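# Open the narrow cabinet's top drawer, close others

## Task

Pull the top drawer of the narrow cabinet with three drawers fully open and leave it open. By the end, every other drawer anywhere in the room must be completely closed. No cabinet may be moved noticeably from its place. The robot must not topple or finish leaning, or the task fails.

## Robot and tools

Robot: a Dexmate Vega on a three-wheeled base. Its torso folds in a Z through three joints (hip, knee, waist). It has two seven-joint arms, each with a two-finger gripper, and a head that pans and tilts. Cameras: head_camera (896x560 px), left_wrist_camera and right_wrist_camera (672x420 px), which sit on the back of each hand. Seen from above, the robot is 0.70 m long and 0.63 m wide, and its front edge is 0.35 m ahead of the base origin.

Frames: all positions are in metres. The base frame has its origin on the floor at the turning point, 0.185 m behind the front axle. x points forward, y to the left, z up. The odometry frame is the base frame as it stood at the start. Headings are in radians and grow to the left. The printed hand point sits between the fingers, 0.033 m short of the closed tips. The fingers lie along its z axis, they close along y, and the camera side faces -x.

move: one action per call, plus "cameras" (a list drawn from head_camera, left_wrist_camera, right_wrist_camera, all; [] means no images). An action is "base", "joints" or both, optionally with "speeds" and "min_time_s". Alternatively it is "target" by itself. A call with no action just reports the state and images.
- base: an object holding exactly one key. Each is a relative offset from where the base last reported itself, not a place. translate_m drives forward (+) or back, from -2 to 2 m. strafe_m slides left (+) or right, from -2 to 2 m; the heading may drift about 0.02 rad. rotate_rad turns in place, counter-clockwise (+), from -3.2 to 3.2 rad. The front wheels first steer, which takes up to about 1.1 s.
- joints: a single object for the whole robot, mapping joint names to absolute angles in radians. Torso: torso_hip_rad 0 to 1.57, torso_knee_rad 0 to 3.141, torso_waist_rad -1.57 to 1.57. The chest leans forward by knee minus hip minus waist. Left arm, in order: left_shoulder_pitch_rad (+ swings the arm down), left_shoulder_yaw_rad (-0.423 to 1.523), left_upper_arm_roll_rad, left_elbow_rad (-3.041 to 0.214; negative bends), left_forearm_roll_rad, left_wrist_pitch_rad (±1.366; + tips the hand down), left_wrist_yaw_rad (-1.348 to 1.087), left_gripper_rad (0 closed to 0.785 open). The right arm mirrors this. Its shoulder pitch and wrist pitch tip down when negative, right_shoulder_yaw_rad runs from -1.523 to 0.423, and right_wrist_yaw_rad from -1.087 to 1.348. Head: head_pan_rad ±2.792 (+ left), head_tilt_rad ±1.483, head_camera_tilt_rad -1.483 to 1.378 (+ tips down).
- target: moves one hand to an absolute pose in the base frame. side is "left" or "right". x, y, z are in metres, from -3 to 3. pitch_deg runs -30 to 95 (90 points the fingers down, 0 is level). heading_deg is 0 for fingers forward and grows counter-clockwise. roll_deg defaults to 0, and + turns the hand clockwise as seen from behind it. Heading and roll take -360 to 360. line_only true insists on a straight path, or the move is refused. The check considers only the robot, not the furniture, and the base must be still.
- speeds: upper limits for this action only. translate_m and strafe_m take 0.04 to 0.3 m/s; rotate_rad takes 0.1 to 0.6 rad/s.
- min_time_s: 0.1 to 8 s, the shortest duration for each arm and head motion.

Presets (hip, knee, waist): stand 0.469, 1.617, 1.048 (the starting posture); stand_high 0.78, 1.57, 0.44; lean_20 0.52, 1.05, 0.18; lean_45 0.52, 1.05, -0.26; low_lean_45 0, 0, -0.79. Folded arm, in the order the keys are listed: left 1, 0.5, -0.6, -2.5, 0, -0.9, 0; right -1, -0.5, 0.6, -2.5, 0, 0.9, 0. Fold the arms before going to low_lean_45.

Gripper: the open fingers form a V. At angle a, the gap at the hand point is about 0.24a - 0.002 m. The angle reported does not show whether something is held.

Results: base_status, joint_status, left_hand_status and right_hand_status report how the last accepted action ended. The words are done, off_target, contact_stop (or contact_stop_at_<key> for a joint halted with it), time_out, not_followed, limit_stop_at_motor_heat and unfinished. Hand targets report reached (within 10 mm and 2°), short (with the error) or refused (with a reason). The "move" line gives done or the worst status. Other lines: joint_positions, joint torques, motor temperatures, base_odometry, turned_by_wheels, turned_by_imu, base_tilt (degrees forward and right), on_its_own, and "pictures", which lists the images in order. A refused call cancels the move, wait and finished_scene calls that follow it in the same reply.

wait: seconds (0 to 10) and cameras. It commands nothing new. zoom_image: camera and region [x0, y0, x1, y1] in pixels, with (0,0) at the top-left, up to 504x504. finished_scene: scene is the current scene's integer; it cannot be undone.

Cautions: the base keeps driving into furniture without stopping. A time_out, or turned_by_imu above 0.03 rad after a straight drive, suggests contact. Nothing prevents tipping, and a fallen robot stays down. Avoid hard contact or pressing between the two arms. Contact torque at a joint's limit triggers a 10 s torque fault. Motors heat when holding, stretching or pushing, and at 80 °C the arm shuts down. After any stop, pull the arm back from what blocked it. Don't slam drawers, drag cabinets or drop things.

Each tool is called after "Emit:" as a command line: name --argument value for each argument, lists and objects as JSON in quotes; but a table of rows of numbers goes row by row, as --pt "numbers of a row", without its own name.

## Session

Emit:
move --joints '{"head_pan_rad": 0.0, "head_camera_tilt_rad": 0.3}' --cameras '["all"]'

Emit:
move --joints '{"head_pan_rad": -1.3, "head_camera_tilt_rad": 0.3}' --cameras '["head_camera"]'

Emit:
move --joints '{"head_pan_rad": -2.5, "head_camera_tilt_rad": 0.35}' --cameras '["head_camera"]'

Emit:
move --joints '{"head_pan_rad": 2.5, "head_camera_tilt_rad": 0.35}' --cameras '["head_camera"]'

Emit:
move --joints '{"head_pan_rad": 1.3, "head_camera_tilt_rad": 0.35}' --cameras '["head_camera"]'

Scene clock: 0.87 s.
Joint torques (N m): left_arm=[4.43 0.93 -0.91 -3.49 0.06 -2.4 -0.08] | right_arm=[-5.14 -2.45 0.19 -2.06 0.07 1.97 -0.25]
Motor temperatures (°C): left_arm=[31 31 31 26 40 35 41] | right_arm=[30 27 33 31 36 36 33]
move: done
base_odometry: x=+0.000 y=+0.000 heading=+0.000
turned_by_wheels: +0.000
turned_by_imu: +0.000
base_tilt: forward=+0.1 right=+0.8
base_status: not commanded
joint_positions: torso_hip_rad=+0.469 torso_knee_rad=+1.617 torso_waist_rad=+1.048 left_shoulder_pitch_rad=+2.189 left_shoulder_yaw_rad=-0.007 left_upper_arm_roll_rad=+0.016 left_elbow_rad=-1.090 left_forearm_roll_rad=+0.013 left_wrist_pitch_rad=-0.515 left_wrist_yaw_rad=+0.020 left_gripper_rad=+0.005 right_shoulder_pitch_rad=-2.209 right_shoulder_yaw_rad=-0.016 right_upper_arm_roll_rad=+0.009 right_elbow_rad=-1.106 right_forearm_roll_rad=-0.010 right_wrist_pitch_rad=+0.494 right_wrist_yaw_rad=-0.018 right_gripper_rad=+0.005 head_pan_rad=+0.000 head_tilt_rad=+0.000 head_camera_tilt_rad=+0.300
joint_status: all done
chest: x=-0.0111 y=+0.0000 z=+1.4155 quat_wxyz=(+0.999, +0.000, +0.050, +0.000) (m; base frame)
left_hand: x=+0.2066 y=+0.2195 z=+0.6100 quat_wxyz=(+0.429, +0.002, +0.903, +0.000) pitch_deg=+39.1 heading_deg=-0.2 roll_deg=+0.1 back=up (m; base frame)
right_hand: x=+0.1929 y=-0.2468 z=+0.6050 quat_wxyz=(+0.418, -0.007, +0.908, -0.015) pitch_deg=+40.6 heading_deg=-1.6 roll_deg=-2.5 back=up (m; base frame)
pictures: head_camera, left_wrist_camera, right_wrist_camera

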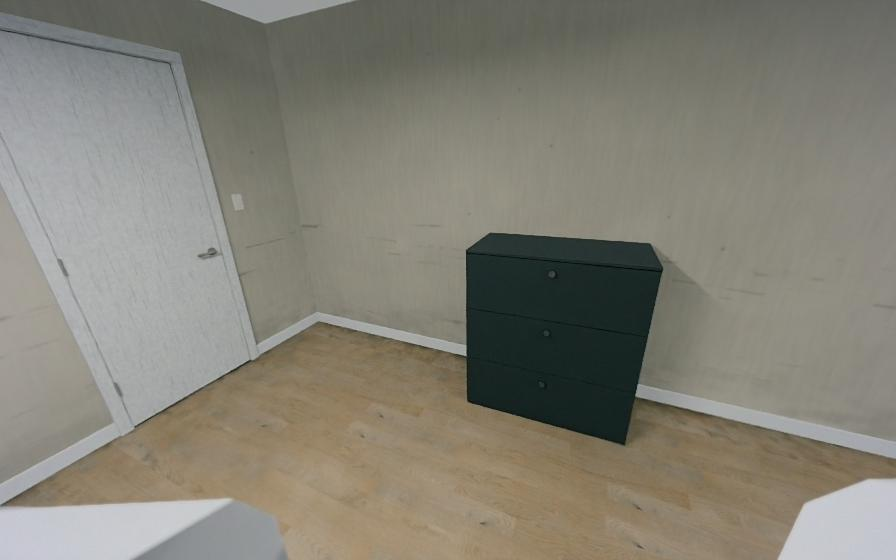

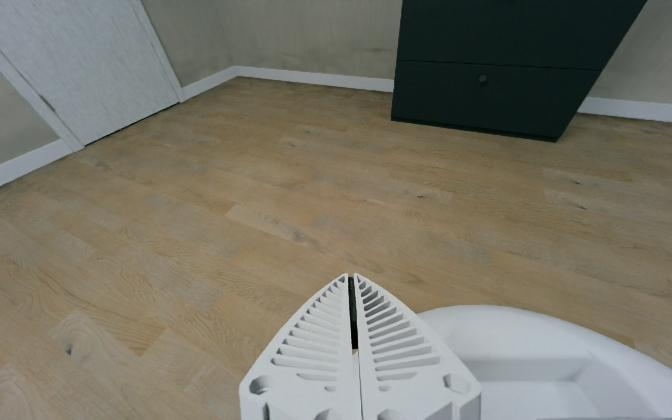

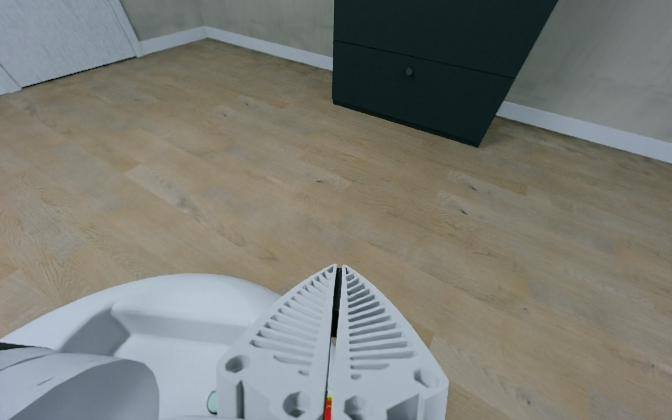

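Scene clock: 2.40 s.
Joint torques (N m): left_arm=[4.04 0.12 -1.13 -2.26 0 -1.79 -0.11] | right_arm=[-4.41 0.24 0.77 -2.65 0.21 2.91 -0.22]
move: done
base_odometry: x=+0.000 y=+0.000 heading=+0.000
turned_by_wheels: +0.000
turned_by_imu: +0.000
base_tilt: forward=+0.0 right=+0.8
base_status: not commanded
joint_positions: torso_hip_rad=+0.469 torso_knee_rad=+1.617 torso_waist_rad=+1.048 left_shoulder_pitch_rad=+2.189 left_shoulder_yaw_rad=-0.007 left_upper_arm_roll_rad=+0.016 left_elbow_rad=-1.090 left_forearm_roll_rad=+0.013 left_wrist_pitch_rad=-0.515 left_wrist_yaw_rad=+0.020 left_gripper_rad=+0.005 right_shoulder_pitch_rad=-2.209 right_shoulder_yaw_rad=-0.016 right_upper_arm_roll_rad=+0.009 right_elbow_rad=-1.106 right_forearm_roll_rad=-0.010 right_wrist_pitch_rad=+0.494 right_wrist_yaw_rad=-0.018 right_gripper_rad=+0.005 head_pan_rad=-1.300 head_tilt_rad=+0.000 head_camera_tilt_rad=+0.300
joint_status: all done
chest: x=-0.0111 y=+0.0000 z=+1.4155 quat_wxyz=(+0.999, +0.000, +0.050, +0.000) (m; base frame)
left_hand: x=+0.2066 y=+0.2195 z=+0.6100 quat_wxyz=(+0.429, +0.002, +0.903, +0.000) pitch_deg=+39.1 heading_deg=-0.2 roll_deg=+0.1 back=up (m; base frame)
right_hand: x=+0.1929 y=-0.2468 z=+0.6050 quat_wxyz=(+0.418, -0.007, +0.908, -0.015) pitch_deg=+40.6 heading_deg=-1.6 roll_deg=-2.5 back=up (m; base frame)
pictures: head_camera

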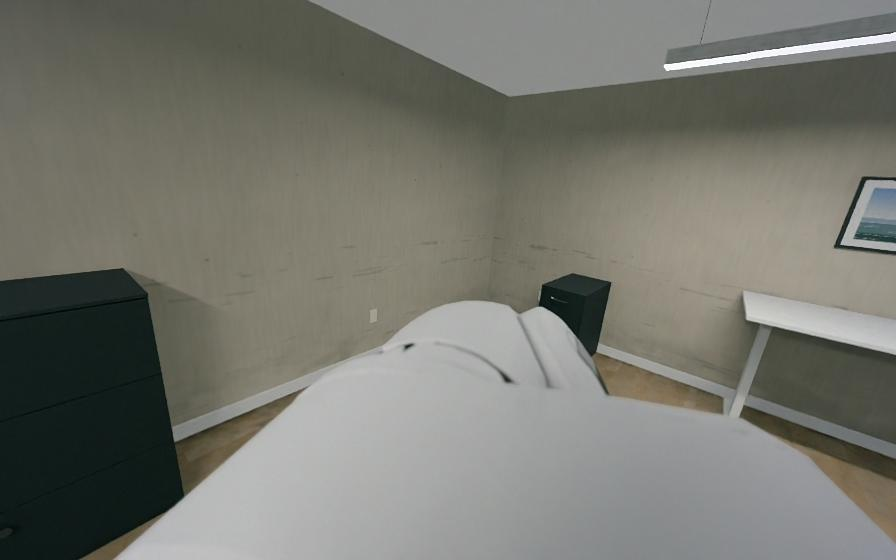

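Scene clock: 3.87 s.
Joint torques (N m): left_arm=[4.39 -0.3 -0.74 -1.43 0.24 -2.75 -0.11] | right_arm=[-4.23 -1.97 0.69 -2.25 0.08 1.95 -0.26]
move: done
base_odometry: x=+0.000 y=+0.000 heading=+0.000
turned_by_wheels: +0.000
turned_by_imu: +0.000
base_tilt: forward=+0.0 right=+0.7
base_status: not commanded
joint_positions: torso_hip_rad=+0.469 torso_knee_rad=+1.617 torso_waist_rad=+1.048 left_shoulder_pitch_rad=+2.189 left_shoulder_yaw_rad=-0.007 left_upper_arm_roll_rad=+0.016 left_elbow_rad=-1.090 left_forearm_roll_rad=+0.013 left_wrist_pitch_rad=-0.515 left_wrist_yaw_rad=+0.020 left_gripper_rad=+0.005 right_shoulder_pitch_rad=-2.209 right_shoulder_yaw_rad=-0.016 right_upper_arm_roll_rad=+0.009 right_elbow_rad=-1.106 right_forearm_roll_rad=-0.010 right_wrist_pitch_rad=+0.494 right_wrist_yaw_rad=-0.018 right_gripper_rad=+0.005 head_pan_rad=-2.500 head_tilt_rad=+0.000 head_camera_tilt_rad=+0.350
joint_status: all done
chest: x=-0.0111 y=+0.0000 z=+1.4155 quat_wxyz=(+0.999, +0.000, +0.050, +0.000) (m; base frame)
left_hand: x=+0.2066 y=+0.2195 z=+0.6100 quat_wxyz=(+0.429, +0.002, +0.903, +0.000) pitch_deg=+39.1 heading_deg=-0.2 roll_deg=+0.1 back=up (m; base frame)
right_hand: x=+0.1929 y=-0.2468 z=+0.6050 quat_wxyz=(+0.418, -0.007, +0.908, -0.015) pitch_deg=+40.6 heading_deg=-1.6 roll_deg=-2.5 back=up (m; base frame)
pictures: head_camera

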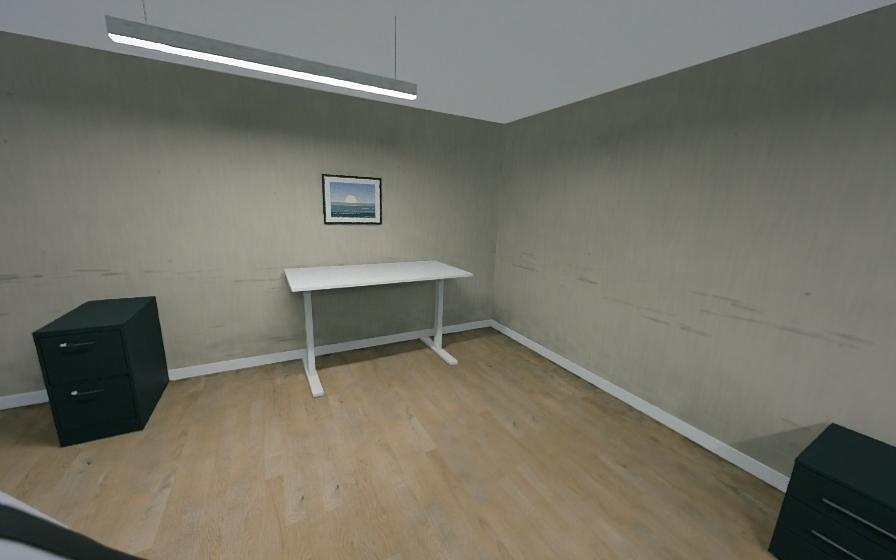

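Scene clock: 7.87 s.
Joint torques (N m): left_arm=[4.9 1.1 0.12 -2.02 0.06 -2.47 -0.04] | right_arm=[-5.06 -0.99 0.72 -1.34 0.08 2.1 -0.17]
move: done
base_odometry: x=+0.000 y=+0.000 heading=+0.000
turned_by_wheels: +0.000
turned_by_imu: +0.000
base_tilt: forward=+0.0 right=+0.8
base_status: not commanded
joint_positions: torso_hip_rad=+0.469 torso_knee_rad=+1.617 torso_waist_rad=+1.048 left_shoulder_pitch_rad=+2.189 left_shoulder_yaw_rad=-0.007 left_upper_arm_roll_rad=+0.016 left_elbow_rad=-1.090 left_forearm_roll_rad=+0.013 left_wrist_pitch_rad=-0.515 left_wrist_yaw_rad=+0.020 left_gripper_rad=+0.005 right_shoulder_pitch_rad=-2.209 right_shoulder_yaw_rad=-0.016 right_upper_arm_roll_rad=+0.009 right_elbow_rad=-1.106 right_forearm_roll_rad=-0.010 right_wrist_pitch_rad=+0.494 right_wrist_yaw_rad=-0.018 right_gripper_rad=+0.005 head_pan_rad=+2.500 head_tilt_rad=+0.000 head_camera_tilt_rad=+0.350
joint_status: all done
chest: x=-0.0111 y=+0.0000 z=+1.4155 quat_wxyz=(+0.999, +0.000, +0.050, +0.000) (m; base frame)
left_hand: x=+0.2066 y=+0.2195 z=+0.6100 quat_wxyz=(+0.429, +0.002, +0.903, +0.000) pitch_deg=+39.1 heading_deg=-0.2 roll_deg=+0.1 back=up (m; base frame)
right_hand: x=+0.1929 y=-0.2468 z=+0.6050 quat_wxyz=(+0.418, -0.007, +0.908, -0.015) pitch_deg=+40.6 heading_deg=-1.6 roll_deg=-2.5 back=up (m; base frame)
pictures: head_camera

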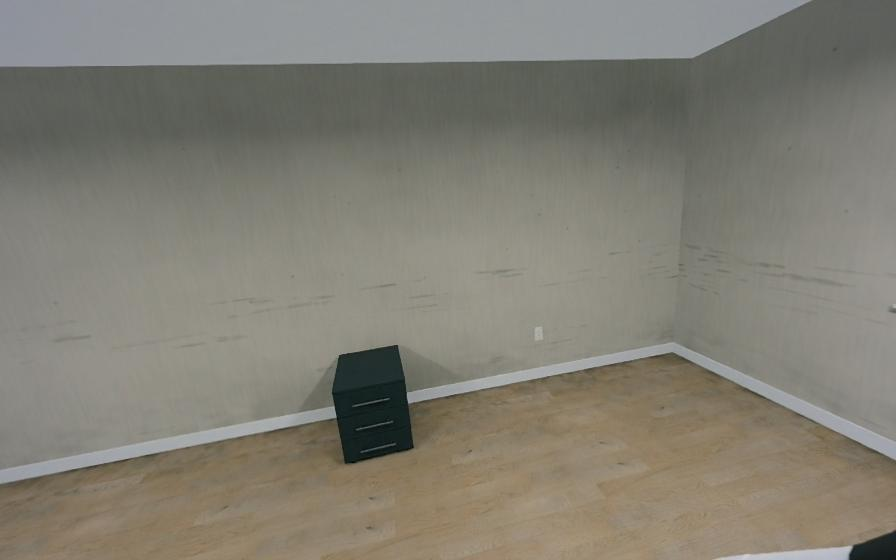

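Scene clock: 9.33 s.
Joint torques (N m): left_arm=[4.43 -0.45 -1.03 -2.67 0.18 -2.45 0.01] | right_arm=[-4.51 -1.86 0.73 -2.56 0.2 2.21 -0.28]
move: done
base_odometry: x=+0.000 y=+0.000 heading=+0.000
turned_by_wheels: +0.000
turned_by_imu: +0.000
base_tilt: forward=+0.1 right=+0.8
base_status: not commanded
joint_positions: torso_hip_rad=+0.469 torso_knee_rad=+1.617 torso_waist_rad=+1.048 left_shoulder_pitch_rad=+2.189 left_shoulder_yaw_rad=-0.007 left_upper_arm_roll_rad=+0.016 left_elbow_rad=-1.090 left_forearm_roll_rad=+0.013 left_wrist_pitch_rad=-0.515 left_wrist_yaw_rad=+0.020 left_gripper_rad=+0.005 right_shoulder_pitch_rad=-2.209 right_shoulder_yaw_rad=-0.016 right_upper_arm_roll_rad=+0.009 right_elbow_rad=-1.106 right_forearm_roll_rad=-0.010 right_wrist_pitch_rad=+0.494 right_wrist_yaw_rad=-0.018 right_gripper_rad=+0.005 head_pan_rad=+1.300 head_tilt_rad=+0.000 head_camera_tilt_rad=+0.350
joint_status: all done
chest: x=-0.0111 y=+0.0000 z=+1.4155 quat_wxyz=(+0.999, +0.000, +0.050, +0.000) (m; base frame)
left_hand: x=+0.2066 y=+0.2195 z=+0.6100 quat_wxyz=(+0.429, +0.002, +0.903, +0.000) pitch_deg=+39.1 heading_deg=-0.2 roll_deg=+0.1 back=up (m; base frame)
right_hand: x=+0.1929 y=-0.2468 z=+0.6050 quat_wxyz=(+0.418, -0.007, +0.908, -0.015) pitch_deg=+40.6 heading_deg=-1.6 roll_deg=-2.5 back=up (m; base frame)
pictures: head_camera

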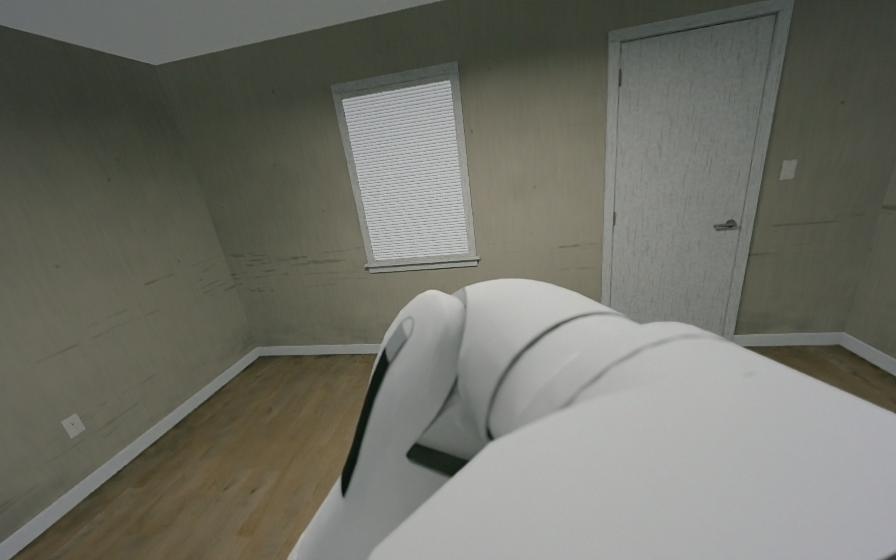

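Emit:
move --base '{"rotate_rad": 2.6}' --joints '{"left_shoulder_pitch_rad": 1.575, "left_shoulder_yaw_rad": 0.61, "left_upper_arm_roll_rad": 0.064, "left_elbow_rad": -2.02, "left_forearm_roll_rad": 1.027, "left_wrist_pitch_rad": 0.303, "left_wrist_yaw_rad": -0.628, "left_gripper_rad": 0.15, "right_shoulder_pitch_rad": -1.7, "right_shoulder_yaw_rad": -0.3, "right_elbow_rad": -2.2, "head_pan_rad": 0.0, "head_camera_tilt_rad": 0.45}' --cameras '["head_camera", "left_wrist_camera"]'

Emit:
zoom_image --camera "head_camera" --region '[380, 220, 520, 360]'

Scene clock: 16.80 s.
Joint torques (N m): left_arm=[-20.64 9.66 -6.7 -8.48 1.05 -0.35 0.59] | right_arm=[22.02 -5.15 3.24 -8.02 0.31 1.42 -0.6]
move: done
base_odometry: x=+0.003 y=+0.000 heading=+2.608
turned_by_wheels: +2.608
turned_by_imu: +2.594
base_tilt: forward=+0.1 right=+0.8
base_status: done
joint_positions: torso_hip_rad=+0.469 torso_knee_rad=+1.617 torso_waist_rad=+1.048 left_shoulder_pitch_rad=+1.575 left_shoulder_yaw_rad=+0.610 left_upper_arm_roll_rad=+0.064 left_elbow_rad=-2.020 left_forearm_roll_rad=+1.027 left_wrist_pitch_rad=+0.303 left_wrist_yaw_rad=-0.628 left_gripper_rad=+0.150 right_shoulder_pitch_rad=-1.701 right_shoulder_yaw_rad=-0.300 right_upper_arm_roll_rad=+0.009 right_elbow_rad=-2.199 right_forearm_roll_rad=-0.010 right_wrist_pitch_rad=+0.494 right_wrist_yaw_rad=-0.018 right_gripper_rad=+0.005 head_pan_rad=+0.000 head_tilt_rad=+0.000 head_camera_tilt_rad=+0.450
joint_status: all done
chest: x=-0.0111 y=+0.0000 z=+1.4155 quat_wxyz=(+0.999, +0.000, +0.050, +0.000) (m; base frame)
left_hand: x=+0.6706 y=+0.3257 z=+1.0546 quat_wxyz=(+0.394, +0.586, +0.588, +0.394) pitch_deg=+22.3 heading_deg=+0.1 roll_deg=+89.9 (m; base frame)
right_hand: x=+0.4977 y=-0.1729 z=+1.4731 quat_wxyz=(+0.934, -0.143, +0.327, -0.027) pitch_deg=-48.1 heading_deg=+22.0 roll_deg=-25.3 back=up (m; base frame)
pictures: head_camera, left_wrist_camera

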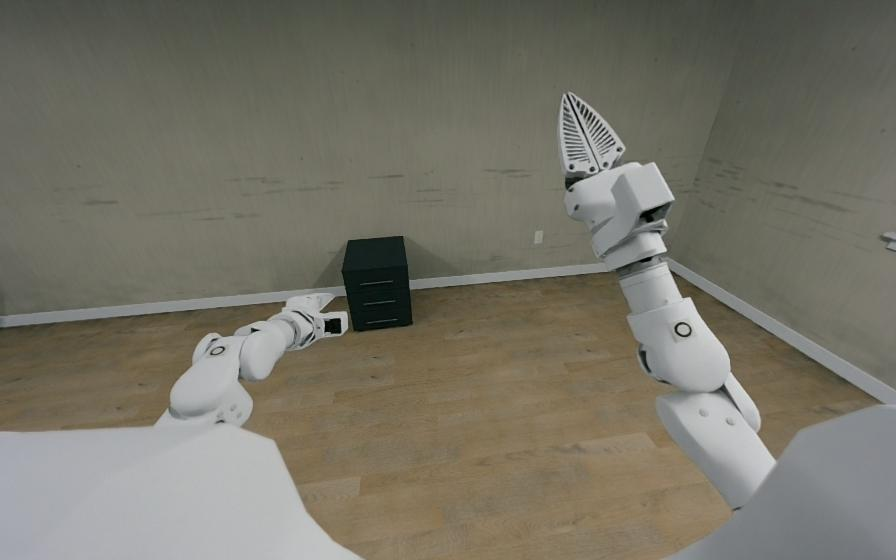

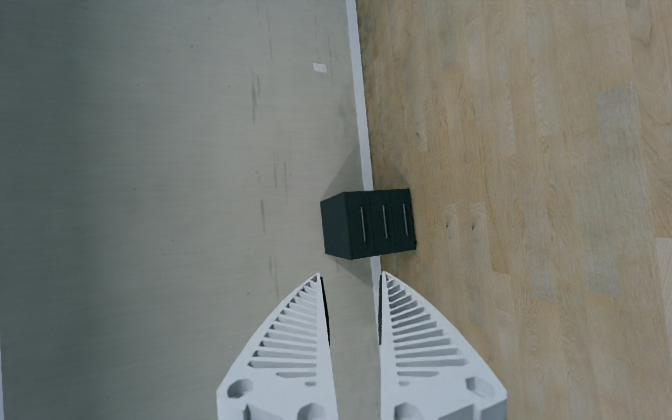

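Scaled by 3.600 from the camera's 896x560 image, which has a finer 960x600 frame.

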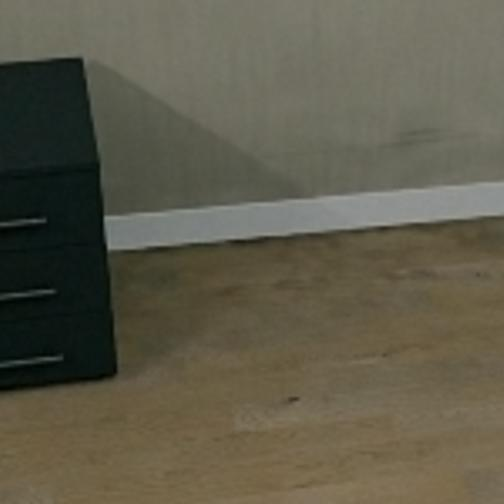

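Emit:
zoom_image --camera "head_camera" --region '[320, 220, 440, 340]'

Scaled by 4.200 from the camera's 896x560 image, which has a finer 960x600 frame.

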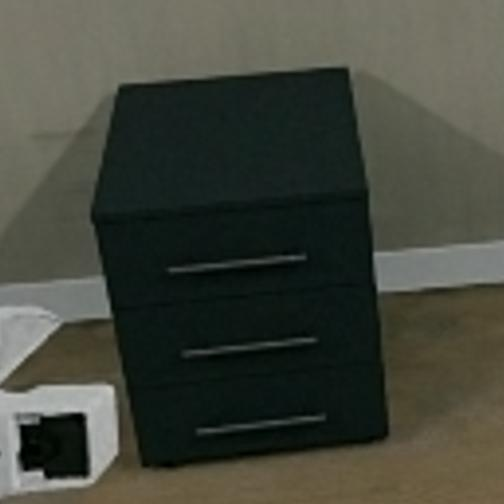

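Emit:
move --base '{"rotate_rad": 0.05}'

Emit:
move --base '{"translate_m": 1.05}' --joints '{"torso_hip_rad": 0.0, "torso_knee_rad": 0.6, "torso_waist_rad": 0.1, "head_camera_tilt_rad": 0.4}' --cameras '["head_camera", "left_wrist_camera"]'

Emit:
zoom_image --camera "head_camera" --region '[180, 100, 500, 420]'

Scene clock: 18.90 s.
Joint torques (N m): left_arm=[-20.91 8.75 -6.93 -6.32 1.08 0.07 0.86] | right_arm=[21.77 -4.44 3.28 -9.06 0.49 1.64 -0.5]
move: done
base_odometry: x=+0.003 y=+0.000 heading=+2.658
turned_by_wheels: +0.050
turned_by_imu: +0.049
base_tilt: forward=+0.0 right=+0.8
base_status: done
joint_positions: torso_hip_rad=+0.469 torso_knee_rad=+1.617 torso_waist_rad=+1.048 left_shoulder_pitch_rad=+1.575 left_shoulder_yaw_rad=+0.610 left_upper_arm_roll_rad=+0.064 left_elbow_rad=-2.020 left_forearm_roll_rad=+1.027 left_wrist_pitch_rad=+0.303 left_wrist_yaw_rad=-0.628 left_gripper_rad=+0.150 right_shoulder_pitch_rad=-1.700 right_shoulder_yaw_rad=-0.300 right_upper_arm_roll_rad=+0.009 right_elbow_rad=-2.200 right_forearm_roll_rad=-0.010 right_wrist_pitch_rad=+0.494 right_wrist_yaw_rad=-0.018 right_gripper_rad=+0.005 head_pan_rad=+0.000 head_tilt_rad=+0.000 head_camera_tilt_rad=+0.450
joint_status: not commanded
chest: x=-0.0111 y=+0.0000 z=+1.4155 quat_wxyz=(+0.999, +0.000, +0.050, +0.000) (m; base frame)
left_hand: x=+0.6707 y=+0.3258 z=+1.0548 quat_wxyz=(+0.394, +0.586, +0.588, +0.394) pitch_deg=+22.2 heading_deg=+0.1 roll_deg=+89.9 (m; base frame)
right_hand: x=+0.4975 y=-0.1729 z=+1.4735 quat_wxyz=(+0.934, -0.143, +0.327, -0.027) pitch_deg=-48.2 heading_deg=+22.0 roll_deg=-25.3 back=up (m; base frame)

Scene clock: 24.20 s.
Joint torques (N m): left_arm=[-11.41 5.96 -6.25 -6.78 0.81 -0.12 0.77] | right_arm=[14.41 -3.22 2.66 -9.03 0.27 3.07 -0.51]
move: done
base_odometry: x=-0.927 y=+0.487 heading=+2.659
turned_by_wheels: +0.001
turned_by_imu: +0.001
base_tilt: forward=+0.0 right=+0.7
base_status: done
joint_positions: torso_hip_rad=+0.001 torso_knee_rad=+0.600 torso_waist_rad=+0.100 left_shoulder_pitch_rad=+1.575 left_shoulder_yaw_rad=+0.610 left_upper_arm_roll_rad=+0.064 left_elbow_rad=-2.020 left_forearm_roll_rad=+1.027 left_wrist_pitch_rad=+0.303 left_wrist_yaw_rad=-0.628 left_gripper_rad=+0.150 right_shoulder_pitch_rad=-1.700 right_shoulder_yaw_rad=-0.300 right_upper_arm_roll_rad=+0.009 right_elbow_rad=-2.200 right_forearm_roll_rad=-0.010 right_wrist_pitch_rad=+0.494 right_wrist_yaw_rad=-0.018 right_gripper_rad=+0.005 head_pan_rad=+0.000 head_tilt_rad=+0.000 head_camera_tilt_rad=+0.400
joint_status: all done
chest: x=+0.0413 y=+0.0000 z=+1.1148 quat_wxyz=(+0.969, +0.000, +0.247, +0.000) (m; base frame)
left_hand: x=+0.5291 y=+0.3258 z=+0.5173 quat_wxyz=(+0.270, +0.653, +0.655, +0.270) pitch_deg=+45.1 heading_deg=+0.1 roll_deg=+89.9 (m; base frame)
right_hand: x=+0.5325 y=-0.1728 z=+0.9704 quat_wxyz=(+0.850, -0.146, +0.506, +0.002) pitch_deg=-26.5 heading_deg=+16.2 roll_deg=-15.9 back=up (m; base frame)
pictures: head_camera, left_wrist_camera

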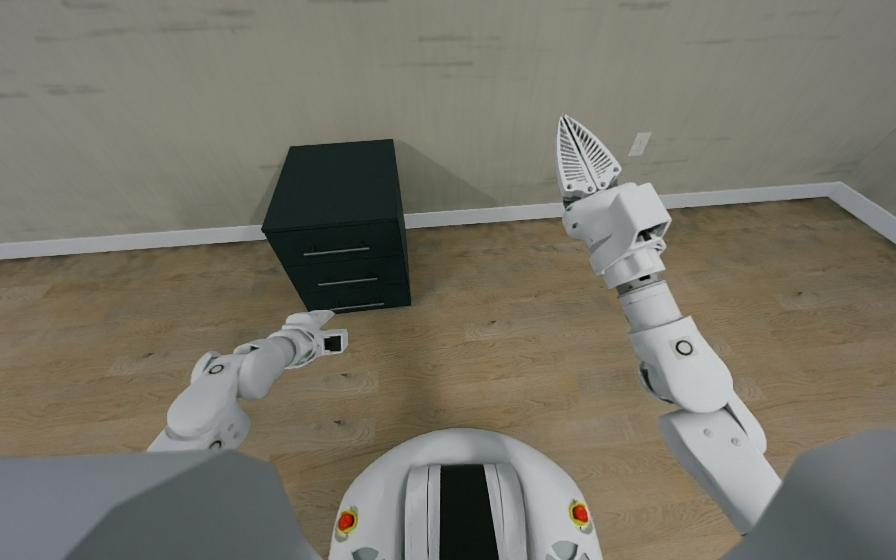

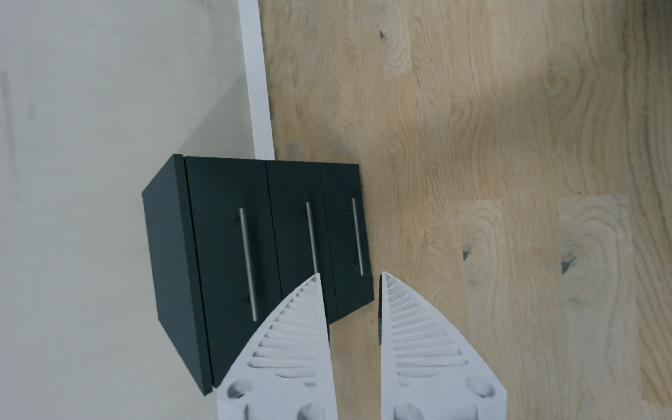

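Scaled by 1.575 from the camera's 896x560 image, which has a finer 960x600 frame.

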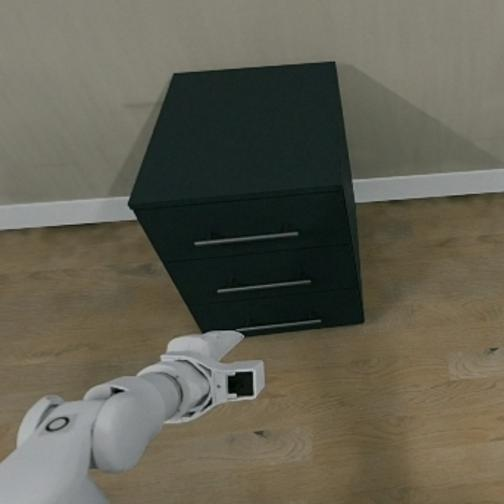

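Emit:
move --base '{"rotate_rad": 0.127}'

Emit:
move --base '{"translate_m": 0.34}' --speeds '{"translate_m": 0.2}' --cameras '["head_camera", "left_wrist_camera"]'

Emit:
zoom_image --camera "head_camera" --region '[200, 150, 450, 400]'

Scene clock: 26.60 s.
Joint torques (N m): left_arm=[-13.03 7.95 -6.05 -7.44 0.87 -0.32 0.81] | right_arm=[15.46 -5.06 2.55 -8.45 0.28 3.2 -0.42]
move: done
base_odometry: x=-0.927 y=+0.487 heading=+2.786
turned_by_wheels: +0.127
turned_by_imu: +0.128
base_tilt: forward=+0.1 right=+0.7
base_status: done
joint_positions: torso_hip_rad=+0.001 torso_knee_rad=+0.600 torso_waist_rad=+0.100 left_shoulder_pitch_rad=+1.575 left_shoulder_yaw_rad=+0.610 left_upper_arm_roll_rad=+0.064 left_elbow_rad=-2.020 left_forearm_roll_rad=+1.027 left_wrist_pitch_rad=+0.303 left_wrist_yaw_rad=-0.628 left_gripper_rad=+0.150 right_shoulder_pitch_rad=-1.700 right_shoulder_yaw_rad=-0.300 right_upper_arm_roll_rad=+0.009 right_elbow_rad=-2.200 right_forearm_roll_rad=-0.010 right_wrist_pitch_rad=+0.494 right_wrist_yaw_rad=-0.018 right_gripper_rad=+0.005 head_pan_rad=+0.000 head_tilt_rad=+0.000 head_camera_tilt_rad=+0.400
joint_status: not commanded
chest: x=+0.0413 y=+0.0000 z=+1.1148 quat_wxyz=(+0.969, +0.000, +0.247, +0.000) (m; base frame)
left_hand: x=+0.5292 y=+0.3258 z=+0.5173 quat_wxyz=(+0.270, +0.653, +0.655, +0.270) pitch_deg=+45.1 heading_deg=+0.1 roll_deg=+89.9 (m; base frame)
right_hand: x=+0.5325 y=-0.1728 z=+0.9704 quat_wxyz=(+0.850, -0.146, +0.506, +0.002) pitch_deg=-26.5 heading_deg=+16.2 roll_deg=-15.9 back=up (m; base frame)

Scene clock: 29.77 s.
Joint torques (N m): left_arm=[-12.08 6.69 -5.84 -7.06 1.05 0.04 0.76] | right_arm=[14.14 -3.33 2.74 -7.65 0.37 2.89 -0.72]
move: done
base_odometry: x=-1.246 y=+0.606 heading=+2.786
turned_by_wheels: +0.001
turned_by_imu: +0.000
base_tilt: forward=+0.0 right=+0.7
base_status: done
joint_positions: torso_hip_rad=+0.001 torso_knee_rad=+0.600 torso_waist_rad=+0.100 left_shoulder_pitch_rad=+1.575 left_shoulder_yaw_rad=+0.610 left_upper_arm_roll_rad=+0.064 left_elbow_rad=-2.020 left_forearm_roll_rad=+1.027 left_wrist_pitch_rad=+0.303 left_wrist_yaw_rad=-0.628 left_gripper_rad=+0.150 right_shoulder_pitch_rad=-1.700 right_shoulder_yaw_rad=-0.300 right_upper_arm_roll_rad=+0.009 right_elbow_rad=-2.200 right_forearm_roll_rad=-0.010 right_wrist_pitch_rad=+0.494 right_wrist_yaw_rad=-0.018 right_gripper_rad=+0.005 head_pan_rad=+0.000 head_tilt_rad=+0.000 head_camera_tilt_rad=+0.400
joint_status: not commanded
chest: x=+0.0413 y=+0.0000 z=+1.1148 quat_wxyz=(+0.969, +0.000, +0.247, +0.000) (m; base frame)
left_hand: x=+0.5292 y=+0.3258 z=+0.5173 quat_wxyz=(+0.270, +0.653, +0.655, +0.270) pitch_deg=+45.1 heading_deg=+0.1 roll_deg=+89.9 (m; base frame)
right_hand: x=+0.5325 y=-0.1728 z=+0.9704 quat_wxyz=(+0.850, -0.146, +0.506, +0.002) pitch_deg=-26.5 heading_deg=+16.2 roll_deg=-15.9 back=up (m; base frame)
pictures: head_camera, left_wrist_camera

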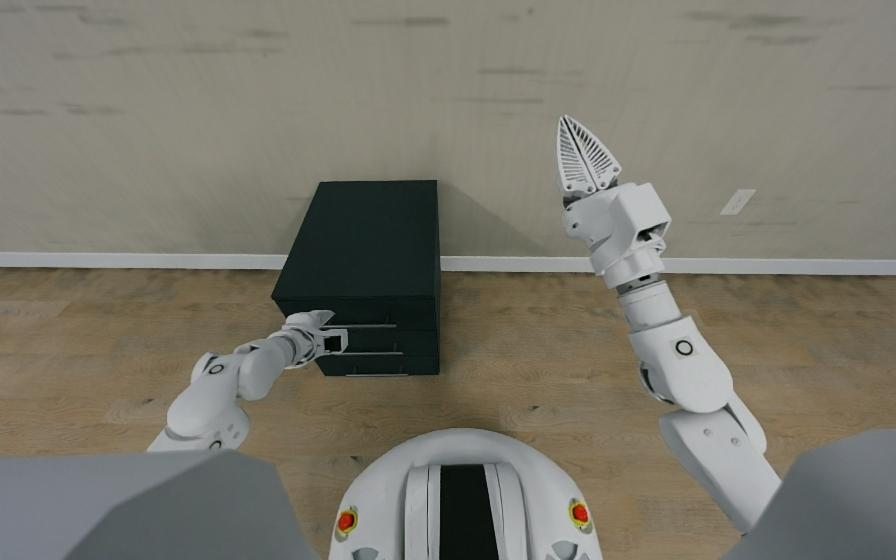

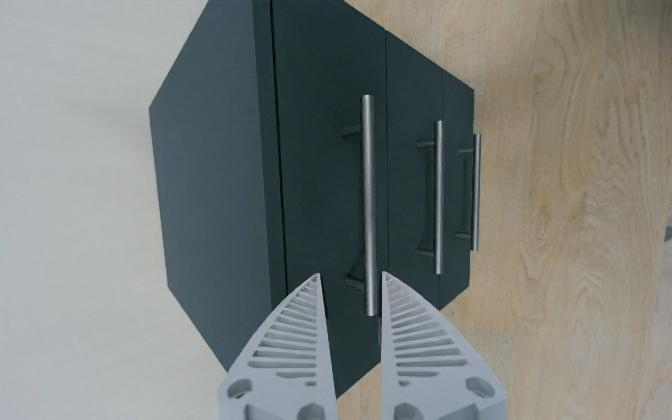

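Scaled by 2.016 from the camera's 896x560 image, which has a finer 960x600 frame.

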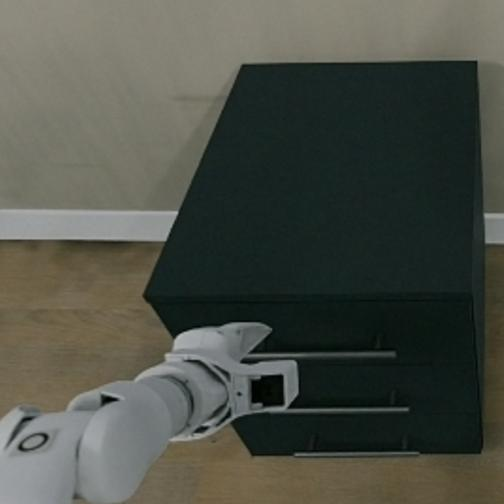

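Emit:
move --target '{"side": "left", "x": 0.5265, "y": 0.283, "z": 0.479, "pitch_deg": 45, "heading_deg": 0, "roll_deg": 90}' --cameras '["left_wrist_camera"]'

Scene clock: 32.37 s.
Joint torques (N m): left_arm=[-12.79 1.25 -3.5 -6.66 1.11 0.15 1.19] | right_arm=[14.72 -4.51 2.79 -8.35 0.29 2.66 -0.4]
move: done
base_odometry: x=-1.246 y=+0.606 heading=+2.786
turned_by_wheels: +0.000
turned_by_imu: +0.000
base_tilt: forward=+0.1 right=+0.8
base_status: not commanded
joint_positions: torso_hip_rad=+0.001 torso_knee_rad=+0.600 torso_waist_rad=+0.100 left_shoulder_pitch_rad=+1.519 left_shoulder_yaw_rad=+0.532 left_upper_arm_roll_rad=+0.201 left_elbow_rad=-1.933 left_forearm_roll_rad=+1.116 left_wrist_pitch_rad=+0.348 left_wrist_yaw_rad=-0.564 left_gripper_rad=+0.150 right_shoulder_pitch_rad=-1.700 right_shoulder_yaw_rad=-0.300 right_upper_arm_roll_rad=+0.009 right_elbow_rad=-2.200 right_forearm_roll_rad=-0.010 right_wrist_pitch_rad=+0.494 right_wrist_yaw_rad=-0.018 right_gripper_rad=+0.005 head_pan_rad=+0.000 head_tilt_rad=+0.000 head_camera_tilt_rad=+0.400
joint_status: not commanded
chest: x=+0.0413 y=+0.0000 z=+1.1148 quat_wxyz=(+0.969, +0.000, +0.247, +0.000) (m; base frame)
left_hand: x=+0.5264 y=+0.2845 z=+0.4798 quat_wxyz=(+0.270, +0.653, +0.654, +0.270) pitch_deg=+45.0 heading_deg=+0.0 roll_deg=+90.0 (m; base frame)
left_hand_status: reached (straight line, planned for 0.8 s): 2 mm and 0.0 deg off.
right_hand: x=+0.5325 y=-0.1728 z=+0.9704 quat_wxyz=(+0.850, -0.146, +0.506, +0.002) pitch_deg=-26.5 heading_deg=+16.2 roll_deg=-15.9 back=up (m; base frame)
pictures: left_wrist_camera

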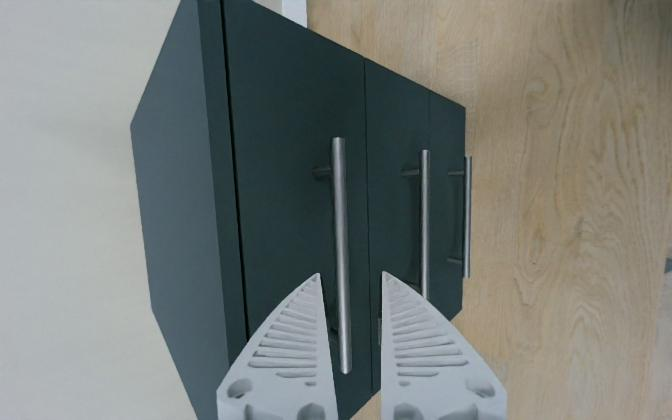

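Emit:
move --target '{"side": "left", "x": 0.575, "y": 0.283, "z": 0.433, "pitch_deg": 45, "heading_deg": 0, "roll_deg": 90}' --cameras '["left_wrist_camera"]'

Scene clock: 35.87 s.
Joint torques (N m): left_arm=[-19.64 0.03 -4.26 -6.46 0.73 0.16 1.75] | right_arm=[14.17 -3.57 2.72 -7.68 0.36 2.77 -0.46]
move: done
base_odometry: x=-1.246 y=+0.606 heading=+2.786
turned_by_wheels: +0.000
turned_by_imu: +0.000
base_tilt: forward=+0.1 right=+0.8
base_status: not commanded
joint_positions: torso_hip_rad=+0.001 torso_knee_rad=+0.600 torso_waist_rad=+0.100 left_shoulder_pitch_rad=+1.318 left_shoulder_yaw_rad=+0.471 left_upper_arm_roll_rad=+0.282 left_elbow_rad=-1.638 left_forearm_roll_rad=+1.099 left_wrist_pitch_rad=+0.282 left_wrist_yaw_rad=-0.471 left_gripper_rad=+0.150 right_shoulder_pitch_rad=-1.700 right_shoulder_yaw_rad=-0.300 right_upper_arm_roll_rad=+0.009 right_elbow_rad=-2.200 right_forearm_roll_rad=-0.010 right_wrist_pitch_rad=+0.494 right_wrist_yaw_rad=-0.018 right_gripper_rad=+0.005 head_pan_rad=+0.000 head_tilt_rad=+0.000 head_camera_tilt_rad=+0.400
joint_status: not commanded
chest: x=+0.0413 y=+0.0000 z=+1.1148 quat_wxyz=(+0.969, +0.000, +0.247, +0.000) (m; base frame)
left_hand: x=+0.5741 y=+0.2832 z=+0.4332 quat_wxyz=(+0.270, +0.653, +0.653, +0.270) pitch_deg=+45.0 heading_deg=+0.0 roll_deg=-90.0 (m; base frame)
left_hand_status: reached (straight line, planned for 1.3 s): 1 mm and 0.0 deg off.
right_hand: x=+0.5325 y=-0.1728 z=+0.9704 quat_wxyz=(+0.850, -0.146, +0.506, +0.002) pitch_deg=-26.5 heading_deg=+16.2 roll_deg=-15.9 back=up (m; base frame)
pictures: left_wrist_camera

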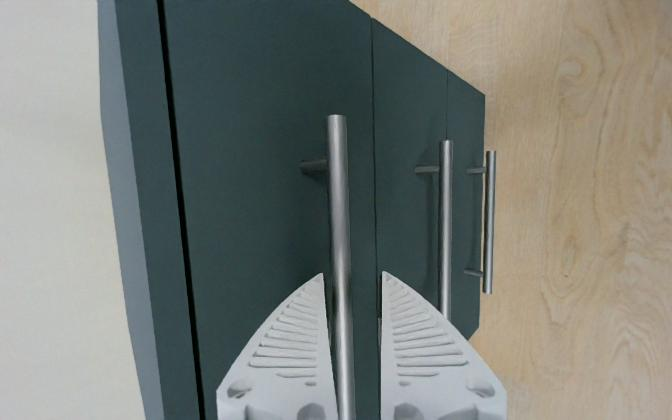

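Emit:
move --joints '{"left_gripper_rad": 0.0}'

Emit:
move --base '{"translate_m": -0.34}' --speeds '{"translate_m": 0.1}' --cameras '["left_wrist_camera", "head_camera"]'

Scene clock: 36.77 s.
Joint torques (N m): left_arm=[-9.41 0.63 -0.89 -2.99 -0.13 0.19 -0.44] | right_arm=[14.97 -3.36 2.54 -8.78 0.32 3.22 -0.49]
move: done
base_odometry: x=-1.246 y=+0.606 heading=+2.786
turned_by_wheels: +0.000
turned_by_imu: +0.000
base_tilt: forward=+0.1 right=+0.7
base_status: not commanded
joint_positions: torso_hip_rad=+0.001 torso_knee_rad=+0.600 torso_waist_rad=+0.100 left_shoulder_pitch_rad=+1.315 left_shoulder_yaw_rad=+0.471 left_upper_arm_roll_rad=+0.282 left_elbow_rad=-1.635 left_forearm_roll_rad=+1.099 left_wrist_pitch_rad=+0.281 left_wrist_yaw_rad=-0.469 left_gripper_rad=+0.000 right_shoulder_pitch_rad=-1.700 right_shoulder_yaw_rad=-0.300 right_upper_arm_roll_rad=+0.009 right_elbow_rad=-2.200 right_forearm_roll_rad=-0.010 right_wrist_pitch_rad=+0.494 right_wrist_yaw_rad=-0.018 right_gripper_rad=+0.005 head_pan_rad=+0.000 head_tilt_rad=+0.000 head_camera_tilt_rad=+0.400
joint_status: all done
chest: x=+0.0413 y=+0.0000 z=+1.1148 quat_wxyz=(+0.969, +0.000, +0.247, +0.000) (m; base frame)
left_hand: x=+0.5752 y=+0.2832 z=+0.4334 quat_wxyz=(+0.271, +0.653, +0.653, +0.271) pitch_deg=+45.0 heading_deg=+0.0 roll_deg=-90.0 (m; base frame)
right_hand: x=+0.5325 y=-0.1728 z=+0.9704 quat_wxyz=(+0.850, -0.146, +0.506, +0.002) pitch_deg=-26.5 heading_deg=+16.2 roll_deg=-15.9 back=up (m; base frame)

Scene clock: 41.13 s.
Joint torques (N m): left_arm=[-7.71 -0.65 -0.6 -7 -1.11 -2.29 -0.55] | right_arm=[13.8 -3.35 2.6 -8.07 0.21 2.39 -0.67]
move: done
base_odometry: x=-0.927 y=+0.488 heading=+2.787
turned_by_wheels: +0.001
turned_by_imu: +0.002
base_tilt: forward=+0.0 right=+0.8
base_status: done
joint_positions: torso_hip_rad=+0.001 torso_knee_rad=+0.600 torso_waist_rad=+0.100 left_shoulder_pitch_rad=+1.315 left_shoulder_yaw_rad=+0.471 left_upper_arm_roll_rad=+0.282 left_elbow_rad=-1.634 left_forearm_roll_rad=+1.099 left_wrist_pitch_rad=+0.281 left_wrist_yaw_rad=-0.469 left_gripper_rad=+0.000 right_shoulder_pitch_rad=-1.700 right_shoulder_yaw_rad=-0.300 right_upper_arm_roll_rad=+0.009 right_elbow_rad=-2.200 right_forearm_roll_rad=-0.010 right_wrist_pitch_rad=+0.494 right_wrist_yaw_rad=-0.018 right_gripper_rad=+0.005 head_pan_rad=+0.000 head_tilt_rad=+0.000 head_camera_tilt_rad=+0.400
joint_status: not commanded
chest: x=+0.0412 y=+0.0000 z=+1.1148 quat_wxyz=(+0.969, +0.000, +0.247, +0.000) (m; base frame)
left_hand: x=+0.5752 y=+0.2836 z=+0.4333 quat_wxyz=(+0.271, +0.653, +0.653, +0.271) pitch_deg=+45.0 heading_deg=+0.1 roll_deg=-89.9 (m; base frame)
right_hand: x=+0.5324 y=-0.1728 z=+0.9704 quat_wxyz=(+0.850, -0.146, +0.506, +0.002) pitch_deg=-26.5 heading_deg=+16.2 roll_deg=-15.9 back=up (m; base frame)
pictures: head_camera, left_wrist_camera

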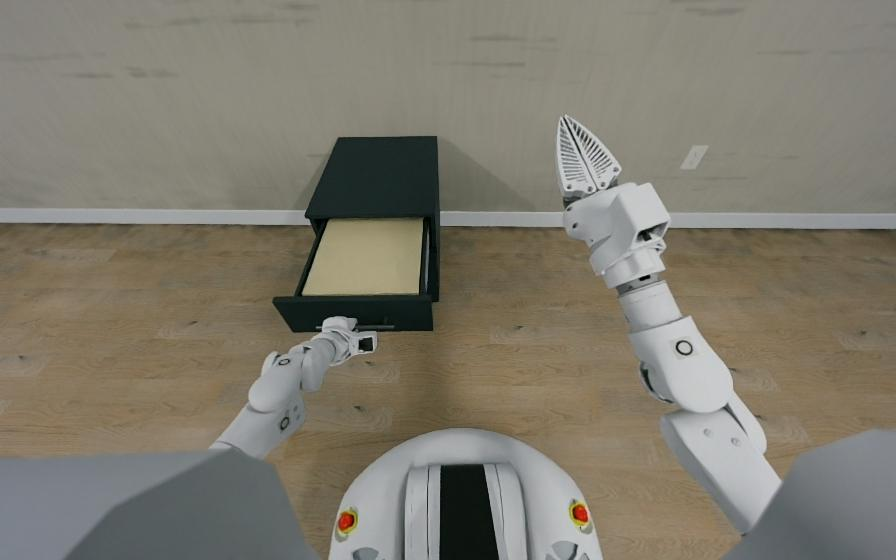

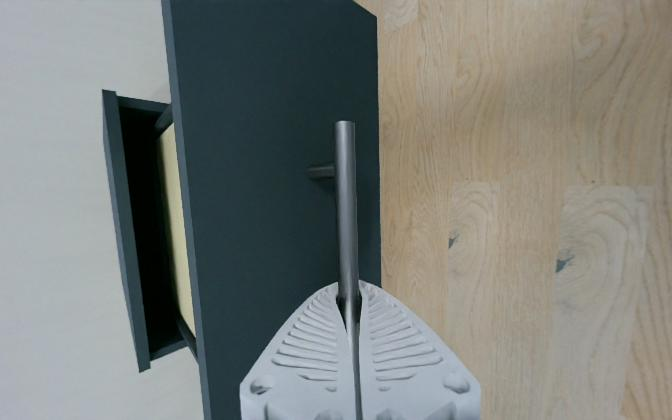

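Emit:
move --base '{"translate_m": -0.07}' --speeds '{"translate_m": 0.05}' --cameras '["left_wrist_camera", "head_camera"]'

Scene clock: 43.63 s.
Joint torques (N m): left_arm=[14.76 0.48 3.83 2.46 -2.65 -0.54 -4.76] | right_arm=[13.68 -4.35 3.15 -7.65 0.35 2.21 -0.45]
move: done
base_odometry: x=-0.861 y=+0.464 heading=+2.788
turned_by_wheels: +0.001
turned_by_imu: +0.001
base_tilt: forward=+0.1 right=+0.7
base_status: done
joint_positions: torso_hip_rad=+0.001 torso_knee_rad=+0.600 torso_waist_rad=+0.100 left_shoulder_pitch_rad=+1.314 left_shoulder_yaw_rad=+0.471 left_upper_arm_roll_rad=+0.282 left_elbow_rad=-1.635 left_forearm_roll_rad=+1.100 left_wrist_pitch_rad=+0.281 left_wrist_yaw_rad=-0.467 left_gripper_rad=+0.000 right_shoulder_pitch_rad=-1.700 right_shoulder_yaw_rad=-0.300 right_upper_arm_roll_rad=+0.009 right_elbow_rad=-2.200 right_forearm_roll_rad=-0.010 right_wrist_pitch_rad=+0.494 right_wrist_yaw_rad=-0.018 right_gripper_rad=+0.005 head_pan_rad=+0.000 head_tilt_rad=+0.000 head_camera_tilt_rad=+0.400
joint_status: not commanded
chest: x=+0.0410 y=+0.0000 z=+1.1148 quat_wxyz=(+0.969, +0.000, +0.247, +0.000) (m; base frame)
left_hand: x=+0.5766 y=+0.2834 z=+0.4349 quat_wxyz=(+0.272, +0.653, +0.653, +0.272) pitch_deg=+44.7 heading_deg=+0.1 roll_deg=-89.9 (m; base frame)
right_hand: x=+0.5323 y=-0.1728 z=+0.9706 quat_wxyz=(+0.850, -0.146, +0.506, +0.002) pitch_deg=-26.5 heading_deg=+16.2 roll_deg=-15.9 back=up (m; base frame)
pictures: head_camera, left_wrist_camera

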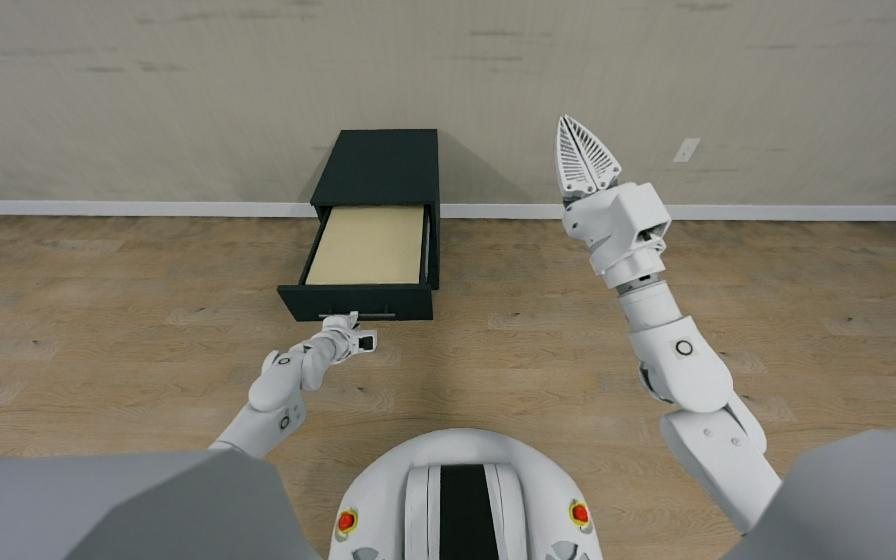

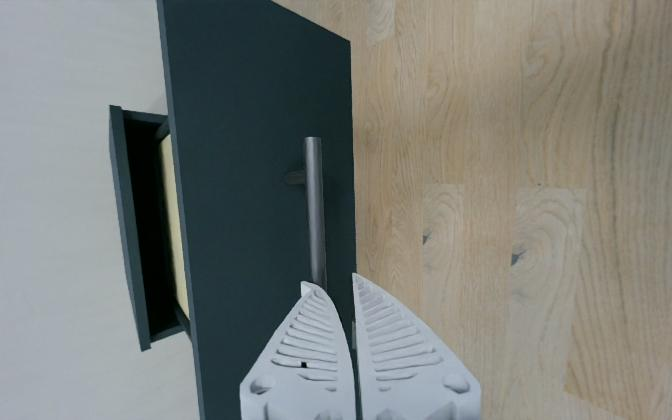

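Emit:
move --base '{"translate_m": 0.025}' --speeds '{"translate_m": 0.06}' --cameras '["left_wrist_camera"]'

Scene clock: 45.17 s.
Joint torques (N m): left_arm=[3.41 -0.23 2.77 3.07 -1.99 -0.65 -2.9] | right_arm=[14.05 -3.51 2.68 -9.36 0.38 2.14 -0.56]
move: done
base_odometry: x=-0.884 y=+0.472 heading=+2.789
turned_by_wheels: +0.000
turned_by_imu: +0.000
base_tilt: forward=+0.0 right=+0.8
base_status: done
joint_positions: torso_hip_rad=+0.001 torso_knee_rad=+0.600 torso_waist_rad=+0.100 left_shoulder_pitch_rad=+1.315 left_shoulder_yaw_rad=+0.471 left_upper_arm_roll_rad=+0.282 left_elbow_rad=-1.635 left_forearm_roll_rad=+1.100 left_wrist_pitch_rad=+0.281 left_wrist_yaw_rad=-0.468 left_gripper_rad=+0.000 right_shoulder_pitch_rad=-1.700 right_shoulder_yaw_rad=-0.300 right_upper_arm_roll_rad=+0.009 right_elbow_rad=-2.200 right_forearm_roll_rad=-0.010 right_wrist_pitch_rad=+0.494 right_wrist_yaw_rad=-0.018 right_gripper_rad=+0.005 head_pan_rad=+0.000 head_tilt_rad=+0.000 head_camera_tilt_rad=+0.400
joint_status: not commanded
chest: x=+0.0409 y=+0.0000 z=+1.1148 quat_wxyz=(+0.969, +0.000, +0.247, +0.000) (m; base frame)
left_hand: x=+0.5761 y=+0.2834 z=+0.4346 quat_wxyz=(+0.272, +0.653, +0.653, +0.272) pitch_deg=+44.8 heading_deg=+0.0 roll_deg=-90.0 (m; base frame)
right_hand: x=+0.5322 y=-0.1728 z=+0.9707 quat_wxyz=(+0.850, -0.146, +0.506, +0.002) pitch_deg=-26.5 heading_deg=+16.2 roll_deg=-15.9 back=up (m; base frame)
pictures: left_wrist_camera

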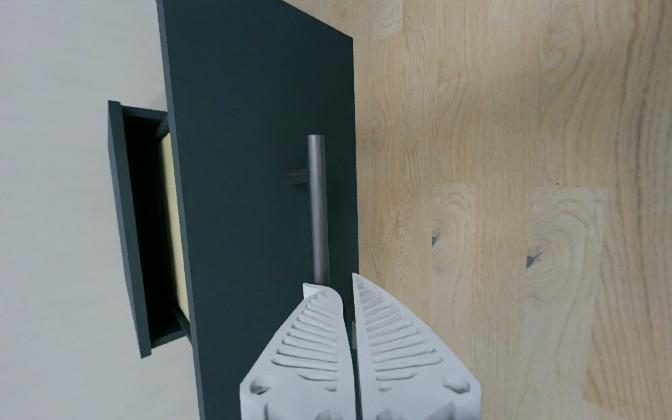

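Emit:
move --base '{"translate_m": 0.014}' --speeds '{"translate_m": 0.06}' --cameras '["left_wrist_camera", "head_camera"]'

Scene clock: 46.27 s.
Joint torques (N m): left_arm=[1.9 -0.57 3.23 1.83 -1.99 -0.81 -3.91] | right_arm=[14.22 -3.54 2.76 -8.28 0.26 2.74 -0.52]
move: done
base_odometry: x=-0.898 y=+0.477 heading=+2.788
turned_by_wheels: +0.000
turned_by_imu: -0.001
base_tilt: forward=+0.0 right=+0.8
base_status: done
joint_positions: torso_hip_rad=+0.001 torso_knee_rad=+0.600 torso_waist_rad=+0.100 left_shoulder_pitch_rad=+1.315 left_shoulder_yaw_rad=+0.471 left_upper_arm_roll_rad=+0.282 left_elbow_rad=-1.635 left_forearm_roll_rad=+1.100 left_wrist_pitch_rad=+0.281 left_wrist_yaw_rad=-0.467 left_gripper_rad=+0.000 right_shoulder_pitch_rad=-1.700 right_shoulder_yaw_rad=-0.300 right_upper_arm_roll_rad=+0.009 right_elbow_rad=-2.200 right_forearm_roll_rad=-0.010 right_wrist_pitch_rad=+0.494 right_wrist_yaw_rad=-0.018 right_gripper_rad=+0.005 head_pan_rad=+0.000 head_tilt_rad=+0.000 head_camera_tilt_rad=+0.400
joint_status: not commanded
chest: x=+0.0410 y=+0.0000 z=+1.1148 quat_wxyz=(+0.969, +0.000, +0.247, +0.000) (m; base frame)
left_hand: x=+0.5762 y=+0.2834 z=+0.4346 quat_wxyz=(+0.272, +0.653, +0.653, +0.272) pitch_deg=+44.8 heading_deg=+0.0 roll_deg=-90.0 (m; base frame)
right_hand: x=+0.5322 y=-0.1728 z=+0.9707 quat_wxyz=(+0.850, -0.146, +0.506, +0.002) pitch_deg=-26.5 heading_deg=+16.2 roll_deg=-15.9 back=up (m; base frame)
pictures: head_camera, left_wrist_camera

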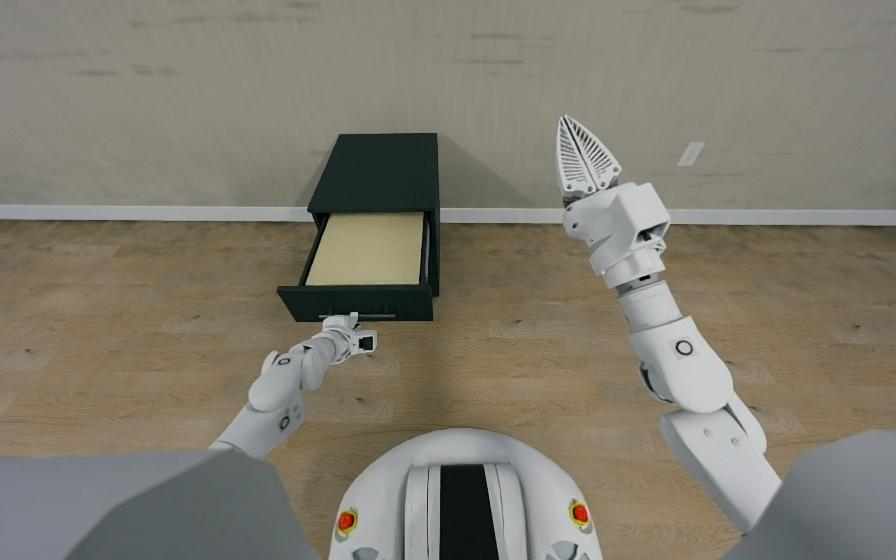

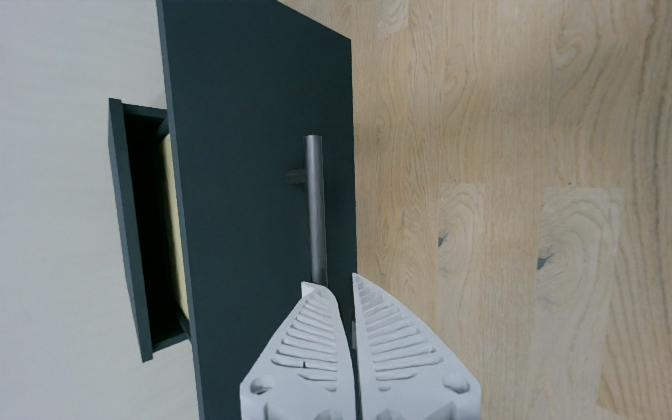

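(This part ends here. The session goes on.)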